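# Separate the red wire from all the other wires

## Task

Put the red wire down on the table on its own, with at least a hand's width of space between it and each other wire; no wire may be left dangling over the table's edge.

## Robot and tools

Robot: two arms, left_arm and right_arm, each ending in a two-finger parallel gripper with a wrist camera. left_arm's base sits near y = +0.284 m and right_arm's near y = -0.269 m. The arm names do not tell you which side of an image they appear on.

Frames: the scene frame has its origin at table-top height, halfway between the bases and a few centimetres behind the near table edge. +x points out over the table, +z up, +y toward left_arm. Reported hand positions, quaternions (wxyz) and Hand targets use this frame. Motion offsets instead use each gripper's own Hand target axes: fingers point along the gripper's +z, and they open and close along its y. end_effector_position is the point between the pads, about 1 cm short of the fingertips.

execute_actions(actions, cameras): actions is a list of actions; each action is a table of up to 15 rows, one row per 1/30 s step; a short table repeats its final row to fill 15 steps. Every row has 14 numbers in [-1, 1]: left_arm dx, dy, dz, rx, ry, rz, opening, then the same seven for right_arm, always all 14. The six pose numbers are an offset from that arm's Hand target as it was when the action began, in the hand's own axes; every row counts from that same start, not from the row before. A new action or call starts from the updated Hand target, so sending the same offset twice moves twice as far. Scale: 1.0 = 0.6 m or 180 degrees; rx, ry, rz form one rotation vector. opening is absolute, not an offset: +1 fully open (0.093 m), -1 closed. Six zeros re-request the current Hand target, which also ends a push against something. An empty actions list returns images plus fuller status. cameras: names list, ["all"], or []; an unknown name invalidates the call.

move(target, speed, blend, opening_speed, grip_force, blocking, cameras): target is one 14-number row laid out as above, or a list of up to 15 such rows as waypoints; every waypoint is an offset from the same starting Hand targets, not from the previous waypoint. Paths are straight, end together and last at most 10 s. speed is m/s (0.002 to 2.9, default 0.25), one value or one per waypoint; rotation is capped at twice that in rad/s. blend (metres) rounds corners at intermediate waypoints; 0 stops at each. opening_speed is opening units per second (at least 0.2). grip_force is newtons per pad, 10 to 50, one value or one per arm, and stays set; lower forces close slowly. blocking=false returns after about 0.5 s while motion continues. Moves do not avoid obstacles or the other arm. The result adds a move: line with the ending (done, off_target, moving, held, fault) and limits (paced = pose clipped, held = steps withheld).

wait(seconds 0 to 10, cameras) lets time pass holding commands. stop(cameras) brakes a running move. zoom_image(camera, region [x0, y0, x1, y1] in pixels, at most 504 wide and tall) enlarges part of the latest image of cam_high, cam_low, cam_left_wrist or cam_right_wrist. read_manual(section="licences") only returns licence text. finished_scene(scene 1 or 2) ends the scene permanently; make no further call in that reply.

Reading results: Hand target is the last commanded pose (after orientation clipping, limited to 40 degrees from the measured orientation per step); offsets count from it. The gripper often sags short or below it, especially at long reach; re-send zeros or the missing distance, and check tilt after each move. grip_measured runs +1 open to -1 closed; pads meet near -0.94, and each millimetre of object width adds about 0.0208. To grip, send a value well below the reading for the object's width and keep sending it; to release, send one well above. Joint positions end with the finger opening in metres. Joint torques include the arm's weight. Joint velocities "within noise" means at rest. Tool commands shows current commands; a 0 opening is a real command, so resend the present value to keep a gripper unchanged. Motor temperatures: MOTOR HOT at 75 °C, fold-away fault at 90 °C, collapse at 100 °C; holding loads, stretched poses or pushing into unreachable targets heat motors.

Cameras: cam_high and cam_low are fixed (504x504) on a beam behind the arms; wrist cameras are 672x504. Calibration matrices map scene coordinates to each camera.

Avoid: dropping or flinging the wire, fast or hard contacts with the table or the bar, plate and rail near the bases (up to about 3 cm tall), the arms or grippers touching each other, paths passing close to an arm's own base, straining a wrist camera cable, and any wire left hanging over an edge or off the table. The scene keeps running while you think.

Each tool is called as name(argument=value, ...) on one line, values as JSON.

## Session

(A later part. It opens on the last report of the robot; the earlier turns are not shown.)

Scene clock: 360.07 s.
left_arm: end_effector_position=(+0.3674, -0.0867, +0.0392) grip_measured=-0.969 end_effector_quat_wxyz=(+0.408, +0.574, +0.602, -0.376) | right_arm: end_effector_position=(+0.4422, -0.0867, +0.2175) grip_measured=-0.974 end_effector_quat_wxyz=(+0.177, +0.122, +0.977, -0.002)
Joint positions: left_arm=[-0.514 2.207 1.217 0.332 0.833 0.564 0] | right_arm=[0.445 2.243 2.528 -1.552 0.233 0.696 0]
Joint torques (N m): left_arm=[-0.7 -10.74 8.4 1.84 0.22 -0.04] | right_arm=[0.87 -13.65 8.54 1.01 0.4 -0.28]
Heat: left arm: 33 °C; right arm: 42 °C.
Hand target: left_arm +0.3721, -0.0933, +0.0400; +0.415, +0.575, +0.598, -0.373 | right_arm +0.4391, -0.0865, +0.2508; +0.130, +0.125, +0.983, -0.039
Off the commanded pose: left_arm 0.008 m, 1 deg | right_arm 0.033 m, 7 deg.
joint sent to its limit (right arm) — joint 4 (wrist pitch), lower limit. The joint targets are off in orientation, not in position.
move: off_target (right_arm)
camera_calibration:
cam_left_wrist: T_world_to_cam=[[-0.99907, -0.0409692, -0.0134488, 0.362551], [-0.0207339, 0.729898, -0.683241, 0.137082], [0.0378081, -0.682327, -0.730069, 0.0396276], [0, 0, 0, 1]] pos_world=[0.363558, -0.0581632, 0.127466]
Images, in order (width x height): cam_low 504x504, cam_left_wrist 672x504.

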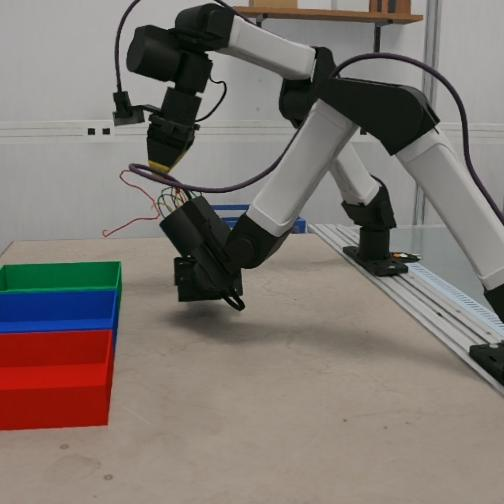

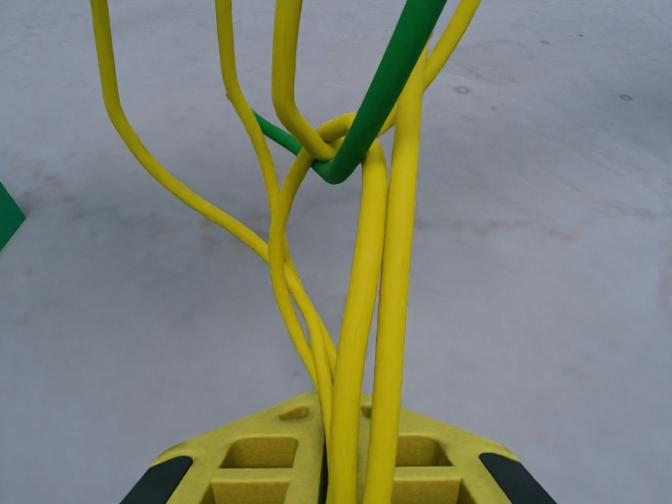

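move(target=[0.1087,-0.0797,-0.2808,0,0,0,-1,0,0,0,0,0,0,-1], speed=0.1, cameras=["cam_left_wrist","cam_low","cam_high"])

zoom_image(camera="cam_left_wrist", region=[150, 0, 450, 330])

Scene clock: 363.37 s.
left_arm: end_effector_position=(+0.3187, +0.0778, +0.0448) grip_measured=-0.969 end_effector_quat_wxyz=(+0.428, +0.577, +0.585, -0.375) | right_arm: end_effector_position=(+0.4302, -0.0698, +0.2151) grip_measured=-0.974 end_effector_quat_wxyz=(+0.155, +0.106, +0.982, +0.019)
Joint positions: left_arm=[-0.133 1.899 0.822 0.053 1.112 1.063 0] | right_arm=[0.468 2.243 2.528 -1.568 0.174 0.696 0]
Joint torques (N m): left_arm=[1.22 -10.32 4.68 0.56 0.32 0.23] | right_arm=[-0.98 -13.83 8.29 1.16 0.98 -0.22]
Motor temperatures (°C): left_arm=[20 34 31 27 22 20 23] | right_arm=[18 44 39 22 19 20 22]
Heat: left arm: 34 °C; right arm: 44 °C.
Hand target: left_arm +0.3136, +0.0842, +0.0416; +0.415, +0.575, +0.598, -0.373 | right_arm +0.4391, -0.0864, +0.2508; +0.131, +0.125, +0.983, -0.039
Off the commanded pose: left_arm 0.009 m, 2 deg | right_arm 0.040 m, 8 deg.
joint read past its limit (right arm) — joint 4 (wrist pitch), lower limit.
joint sent to its limit (right arm) — joint 4 (wrist pitch), lower limit. The joint targets are off in orientation, not in position.
move: off_target (right_arm)
camera_calibration:
cam_left_wrist: T_world_to_cam=[[-0.997861, -0.0349781, -0.0552321, 0.321776], [0.0143146, 0.707436, -0.706632, 0.0114121], [0.0637899, -0.705911, -0.705422, 0.150297], [0, 0, 0, 1]] pos_world=[0.311337, 0.109278, 0.13186]
Images, in order (width x height): cam_high 504x504, cam_low 504x504, cam_left_wrist 672x504.

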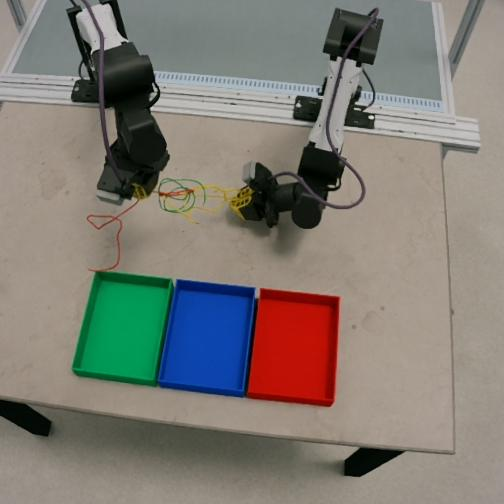

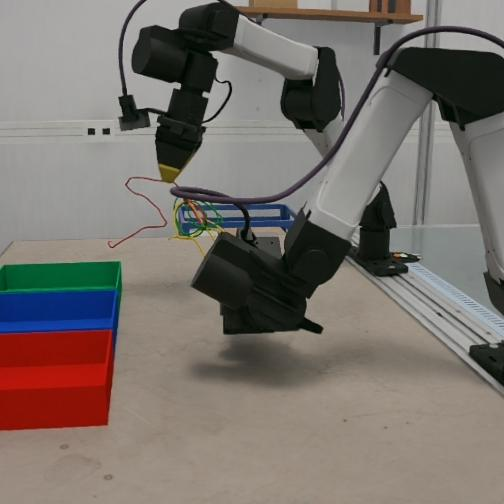

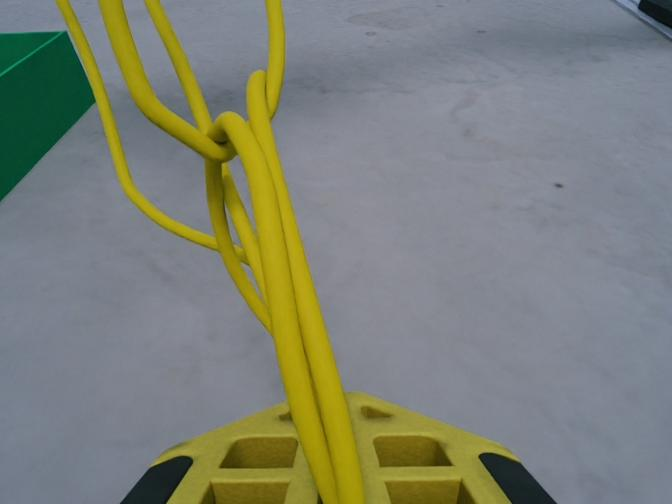

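Scaled by 1.527 from the camera's 672x504 image, which has a finer 960x720 frame.

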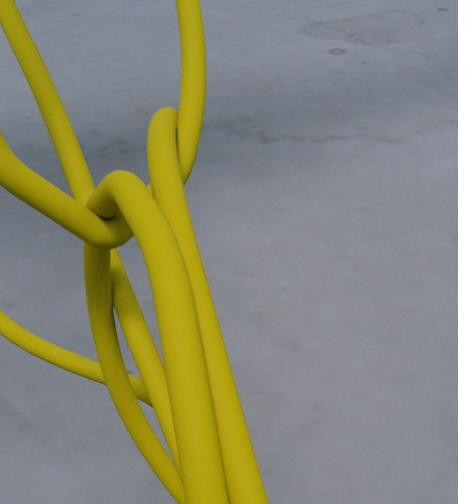

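zoom_image(camera="cam_high", region=[80, 150, 270, 280])

zoom_image(camera="cam_low", region=[100, 160, 260, 290])

Scaled by 2.653 from the camera's 504x504 image, which has a finer 720x720 frame.

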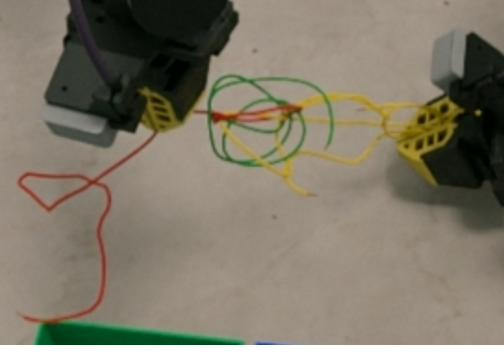

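Scaled by 3.150 from the camera's 504x504 image, which has a finer 720x720 frame.

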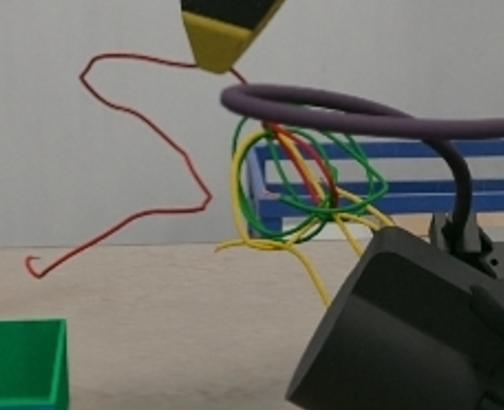

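move(target=[0.0330,-0.0163,-0.0972,0,0,0,-1,0,0,0,0,0,0,-1], speed=0.08, cameras=["cam_high","cam_low"])

zoom_image(camera="cam_high", region=[80, 150, 270, 280])

Scene clock: 365.57 s.
left_arm: end_effector_position=(+0.2950, +0.1444, +0.0411) grip_measured=-0.969 end_effector_quat_wxyz=(+0.409, +0.569, +0.605, -0.379) | right_arm: end_effector_position=(+0.4359, -0.0821, +0.2167) grip_measured=-0.974 end_effector_quat_wxyz=(+0.169, +0.114, +0.979, -0.003)
Joint positions: left_arm=[0.079 1.877 0.863 -0.478 1.152 1.521 0] | right_arm=[0.457 2.242 2.528 -1.569 0.225 0.696 0]
Joint torques (N m): left_arm=[0.21 -8.24 6.69 0.28 0.58 0.18] | right_arm=[-0.06 -13.63 8.39 1.17 0.47 -0.27]
Heat: left arm: 34 °C; right arm: 45 °C.
Hand target: left_arm +0.2999, +0.1449, +0.0449; +0.415, +0.575, +0.598, -0.373 | right_arm +0.4391, -0.0865, +0.2509; +0.131, +0.125, +0.983, -0.039
Off the commanded pose: left_arm 0.006 m, 1 deg | right_arm 0.035 m, 6 deg.
joint read past its limit (right arm) — joint 4 (wrist pitch), lower limit.
joint sent to its limit (right arm) — joint 4 (wrist pitch), lower limit. The joint targets are off in orientation, not in position.
move: off_target (right_arm)
Images, in order (width x height): cam_high 504x504, cam_low 504x504.

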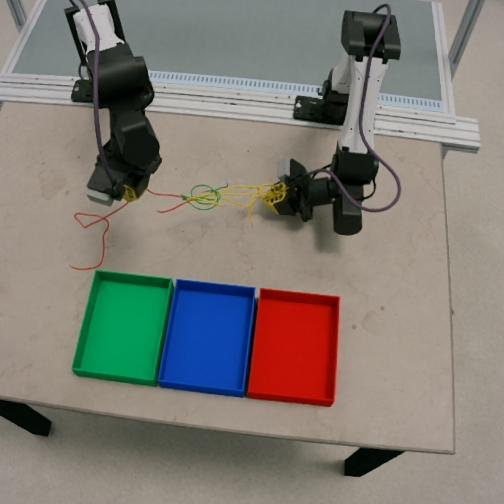

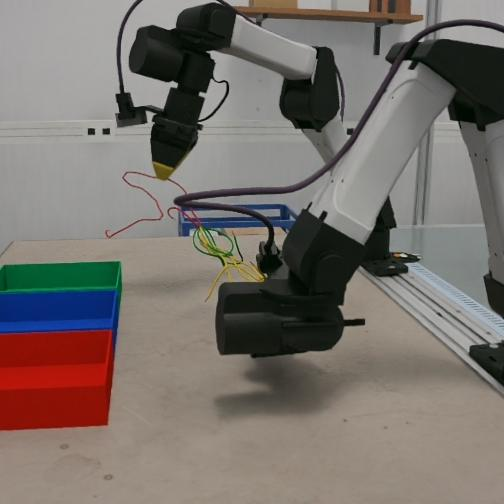

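Scaled by 2.653 from the camera's 504x504 image, which has a finer 720x720 frame.

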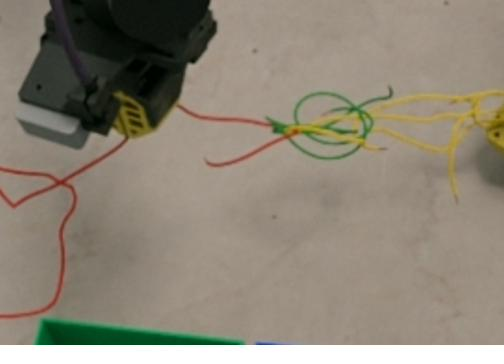

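move(target=[0.0188,-0.002,-0.0465,0,0,0,-1,0.0067,-0.1563,0.0590,0,0,0,-1], speed=0.08, cameras=["cam_high","cam_low","cam_left_wrist"])

zoom_image(camera="cam_high", region=[80, 150, 270, 280])

Scene clock: 367.83 s.
left_arm: end_effector_position=(+0.2931, +0.1731, +0.0456) grip_measured=-0.969 end_effector_quat_wxyz=(+0.413, +0.573, +0.600, -0.375) | right_arm: end_effector_position=(+0.4257, -0.1792, +0.1977) grip_measured=-0.974 end_effector_quat_wxyz=(+0.108, +0.129, +0.984, -0.055)
Joint positions: left_arm=[0.179 1.913 0.94 -0.737 1.15 1.777 0] | right_arm=[0.263 2.12 2.279 -1.562 0.217 0.547 0]
Joint torques (N m): left_arm=[0.53 -6.97 6.52 -0.11 0.55 0.19] | right_arm=[-0.09 -13.57 5.34 0.84 0.04 -0.27]
Heat: left arm: 34 °C; right arm: 46 °C.
Hand target: left_arm +0.2970, +0.1749, +0.0450; +0.415, +0.575, +0.598, -0.373 | right_arm +0.4200, -0.1799, +0.2199; +0.130, +0.125, +0.983, -0.039
Off the commanded pose: left_arm 0.004 m, 0 deg | right_arm 0.023 m, 3 deg.
joint read past its limit (right arm) — joint 4 (wrist pitch), lower limit.
joint sent to its limit (right arm) — joint 4 (wrist pitch), lower limit. The joint targets still meet the commanded pose.
move: off_target (right_arm)
camera_calibration:
cam_left_wrist: T_world_to_cam=[[-0.998732, -0.0449292, -0.0226947, 0.300138], [-0.0169812, 0.725177, -0.688353, -0.0497378], [0.0473848, -0.687095, -0.725021, 0.222186], [0, 0, 0, 1]] pos_world=[0.288385, 0.202217, 0.133664]
Images, in order (width x height): cam_high 504x504, cam_low 504x504, cam_left_wrist 672x504.

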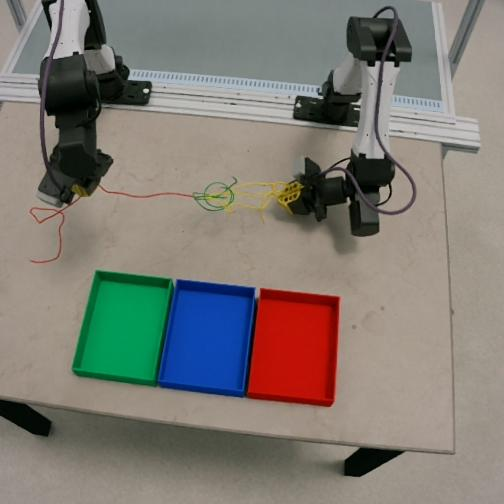

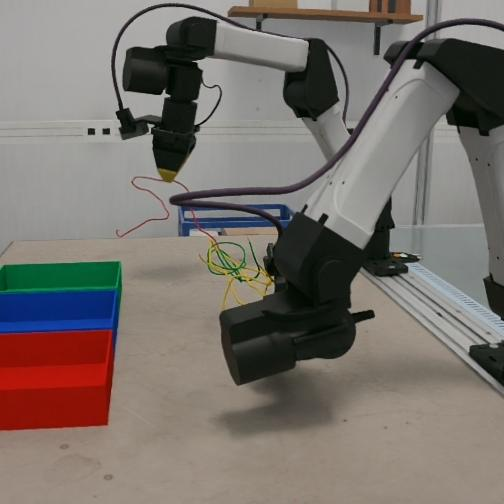

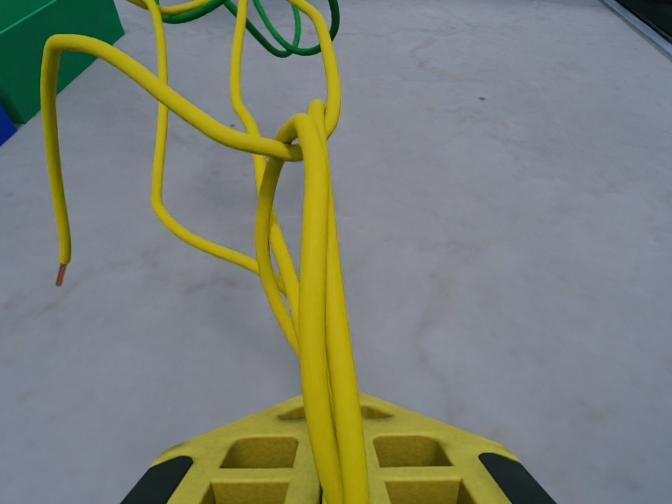

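Scaled by 2.653 from the camera's 504x504 image, which has a finer 720x720 frame.

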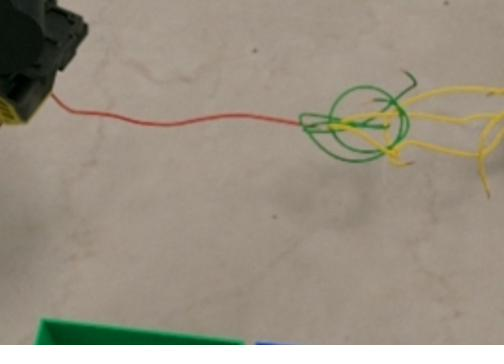

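move(target=[0,0,0,0,0,0,-1,0.0100,-0.0836,0.0409,0,0,0,-1], speed=0.08, cameras=["cam_high","cam_low"])

zoom_image(camera="cam_high", region=[60, 140, 260, 290])

zoom_image(camera="cam_low", region=[100, 150, 290, 320])

Scene clock: 371.97 s.
left_arm: end_effector_position=(+0.2928, +0.1731, +0.0456) grip_measured=-0.969 end_effector_quat_wxyz=(+0.413, +0.573, +0.600, -0.375) | right_arm: end_effector_position=(+0.4099, -0.2309, +0.1783) grip_measured=-0.974 end_effector_quat_wxyz=(+0.105, +0.129, +0.984, -0.055)
Joint positions: left_arm=[0.179 1.913 0.94 -0.739 1.15 1.779 0] | right_arm=[0.141 1.946 1.941 -1.379 0.194 0.426 0]
Joint torques (N m): left_arm=[0.54 -6.94 6.53 -0.11 0.56 0.17] | right_arm=[-0.1 -12.25 5.7 0.98 -0.04 -0.28]
Heat: left arm: 34 °C; right arm: 46 °C.
Hand target: left_arm +0.2970, +0.1749, +0.0450; +0.415, +0.575, +0.598, -0.373 | right_arm +0.4077, -0.2296, +0.1969; +0.131, +0.125, +0.983, -0.039
Off the commanded pose: left_arm 0.005 m, 1 deg | right_arm 0.019 m, 3 deg.
move: off_target (right_arm)
Images, in order (width x height): cam_high 504x504, cam_low 504x504.

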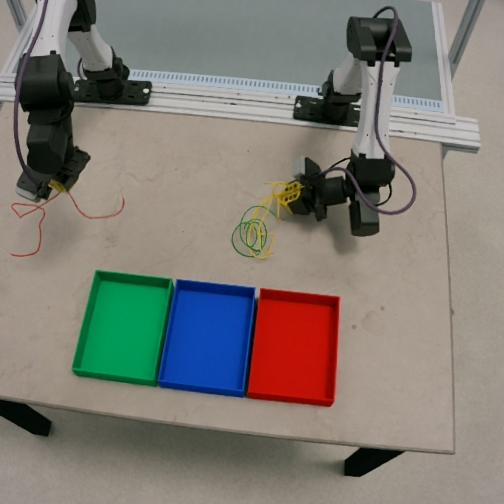

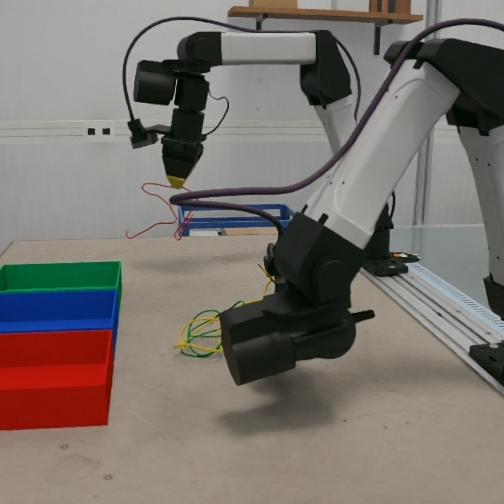

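Scaled by 2.520 from the camera's 504x504 image, which has a finer 720x720 frame.

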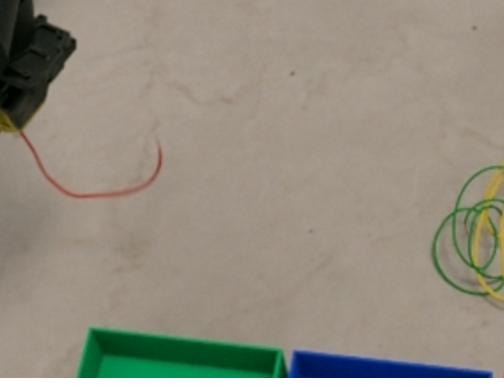

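Scaled by 2.653 from the camera's 504x504 image, which has a finer 720x720 frame.

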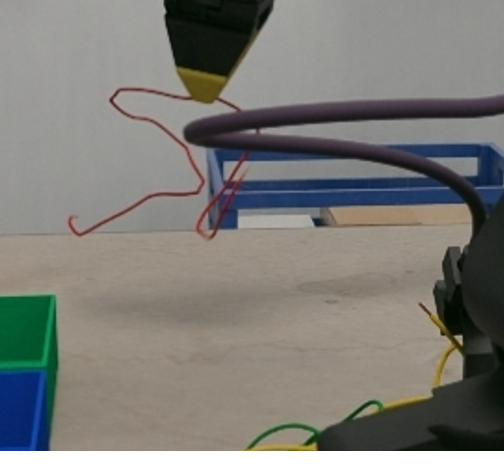

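move(target=[0.0386,-0.0013,0.0157,0,0,0,-1,0.0617,-0.0351,0.2876,0,0,0,-1], speed=0.08, cameras=["all"])

Scene clock: 375.47 s.
left_arm: end_effector_position=(+0.2968, +0.1731, +0.0246) grip_measured=-0.969 end_effector_quat_wxyz=(+0.413, +0.574, +0.599, -0.375) | right_arm: end_effector_position=(+0.4100, -0.2608, +0.0295) grip_measured=-0.974 end_effector_quat_wxyz=(+0.134, +0.131, +0.981, -0.044)
Joint positions: left_arm=[0.179 1.988 0.94 -0.668 1.15 1.785 0] | right_arm=[0.049 1.924 1.298 -0.679 0.167 0.332 0]
Joint torques (N m): left_arm=[0.76 -7.31 4.45 0.09 0.56 0.17] | right_arm=[-0.4 -6.72 5.7 1.21 -0.04 -0.27]
Heat: left arm: 33 °C; right arm: 46 °C.
Hand target: left_arm +0.2970, +0.1749, +0.0200; +0.415, +0.575, +0.598, -0.373 | right_arm +0.4101, -0.2603, +0.0217; +0.130, +0.125, +0.983, -0.040
Off the commanded pose: left_arm 0.005 m, 0 deg | right_arm 0.008 m, 1 deg.
move: done
camera_calibration:
cam_left_wrist: T_world_to_cam=[[-0.998854, -0.0416392, -0.0235899, 0.302822], [-0.0139911, 0.725463, -0.688119, -0.0651623], [0.0457663, -0.687, -0.725215, 0.207191], [0, 0, 0, 1]] pos_world=[0.292081, 0.202222, 0.112562]
cam_right_wrist: T_world_to_cam=[[-0.258533, -0.964327, 0.0568732, -0.14608], [-0.94779, 0.264597, 0.177997, 0.489789], [-0.186696, -0.00788565, -0.982386, 0.192469], [0, 0, 0, 1]] pos_world=[0.462384, -0.268948, 0.110206]

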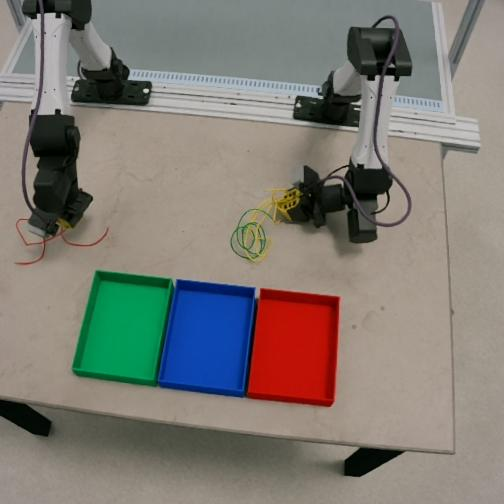

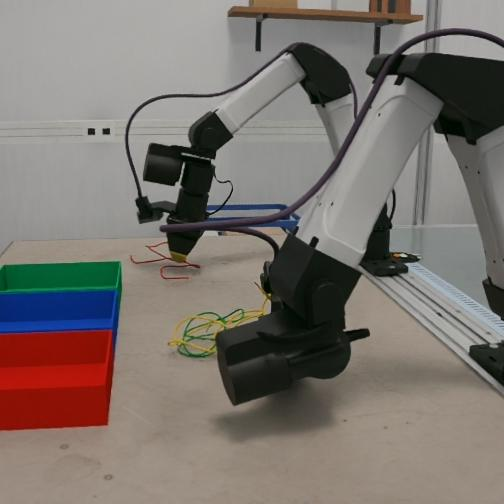

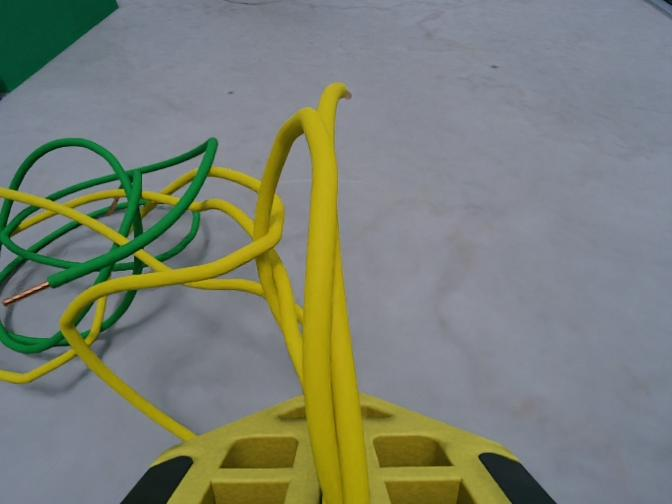

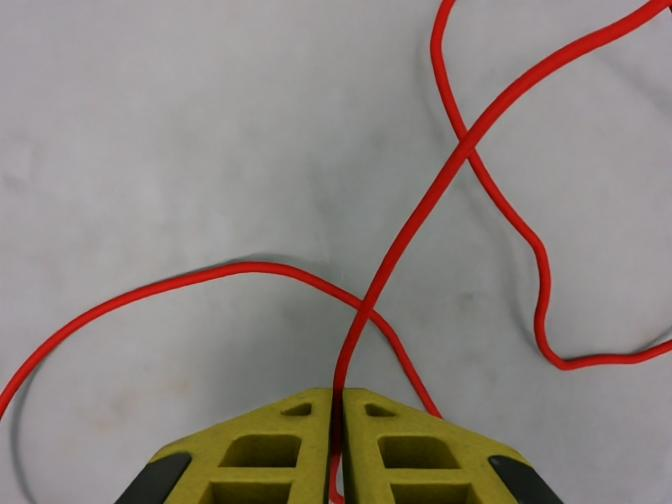

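move(target=[[0,0,0,0,0,0,-1,0.0047,0.0008,0.0172,0,0,0,-1],[0,0,0,0,0,0,0.3,0.0047,0.0008,0.0172,0,0,0,-0.5],[0,0,-0.13,0,0,0,0.3,0.0047,0.0008,-0.14,0,0,0,-0.5]], speed=[0.06,0.06,0.1], opening_speed=1.5, cameras=["all"])

Scene clock: 379.60 s.
left_arm: end_effector_position=(+0.2866, +0.2435, +0.0387) grip_measured=+0.298 end_effector_quat_wxyz=(+0.395, +0.547, +0.642, -0.366) | right_arm: end_effector_position=(+0.3779, -0.2547, +0.0775) grip_measured=-0.501 end_effector_quat_wxyz=(+0.098, +0.119, +0.987, -0.051)
Joint positions: left_arm=[0.415 2.007 1.058 -1.081 1.05 2.078 0.06] | right_arm=[0.076 1.814 1.366 -0.936 0.167 0.343 0.021]
Joint torques (N m): left_arm=[0.25 -11.97 5.94 -0.71 0.47 0.17] | right_arm=[0.68 -10.4 9.21 0.78 0.07 0]
Heat: left arm: 33 °C; right arm: 45 °C.
Hand target: left_arm +0.2918, +0.2470, +0.0494; +0.415, +0.575, +0.598, -0.373 | right_arm +0.3870, -0.2499, +0.1019; +0.131, +0.125, +0.983, -0.039
Off the commanded pose: left_arm 0.012 m, 6 deg | right_arm 0.026 m, 4 deg.
joint sent to its limit (left arm) — joint 6 (wrist roll), upper limit. The joint targets are off in orientation, not in position.
move: off_target (left_arm, right_arm)
camera_calibration:
cam_left_wrist: T_world_to_cam=[[-0.99222, -0.117981, 0.0397426, 0.310067], [-0.11513, 0.748099, -0.653524, -0.0844747], [0.0473722, -0.653015, -0.755862, 0.258671], [0, 0, 0, 1]] pos_world=[0.285675, 0.268693, 0.12799]
cam_right_wrist: T_world_to_cam=[[-0.235686, -0.96846, 0.0808494, -0.162682], [-0.936078, 0.248586, 0.248924, 0.435067], [-0.261171, -0.0170135, -0.965143, 0.258239], [0, 0, 0, 1]] pos_world=[0.436359, -0.261309, 0.154092]

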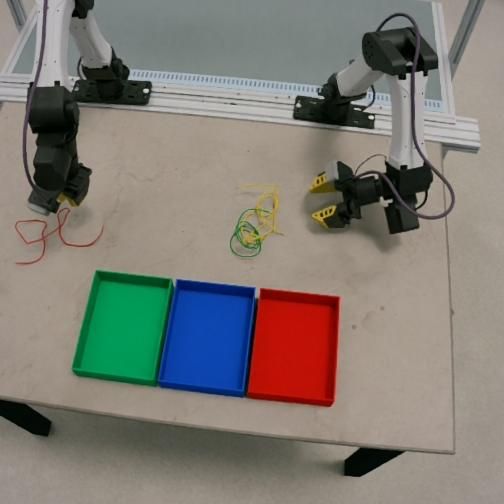

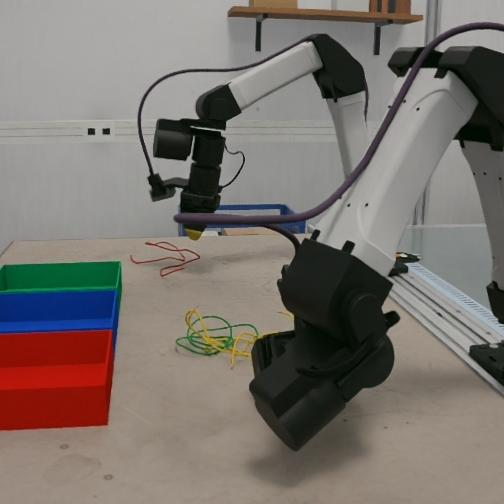

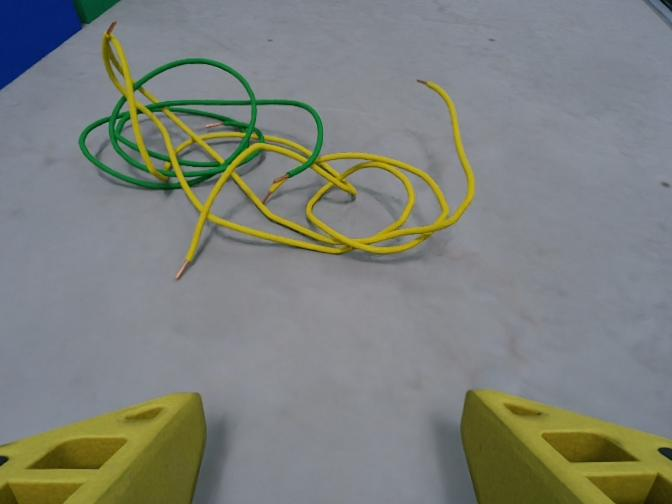

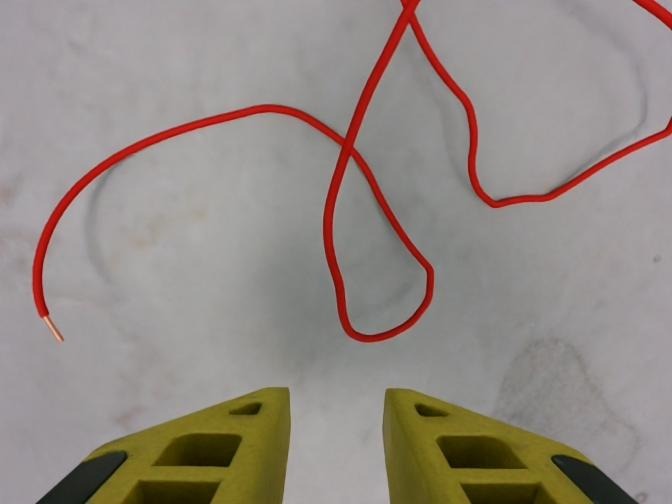

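finished_scene(scene=2)

The scene is finished: the task was done.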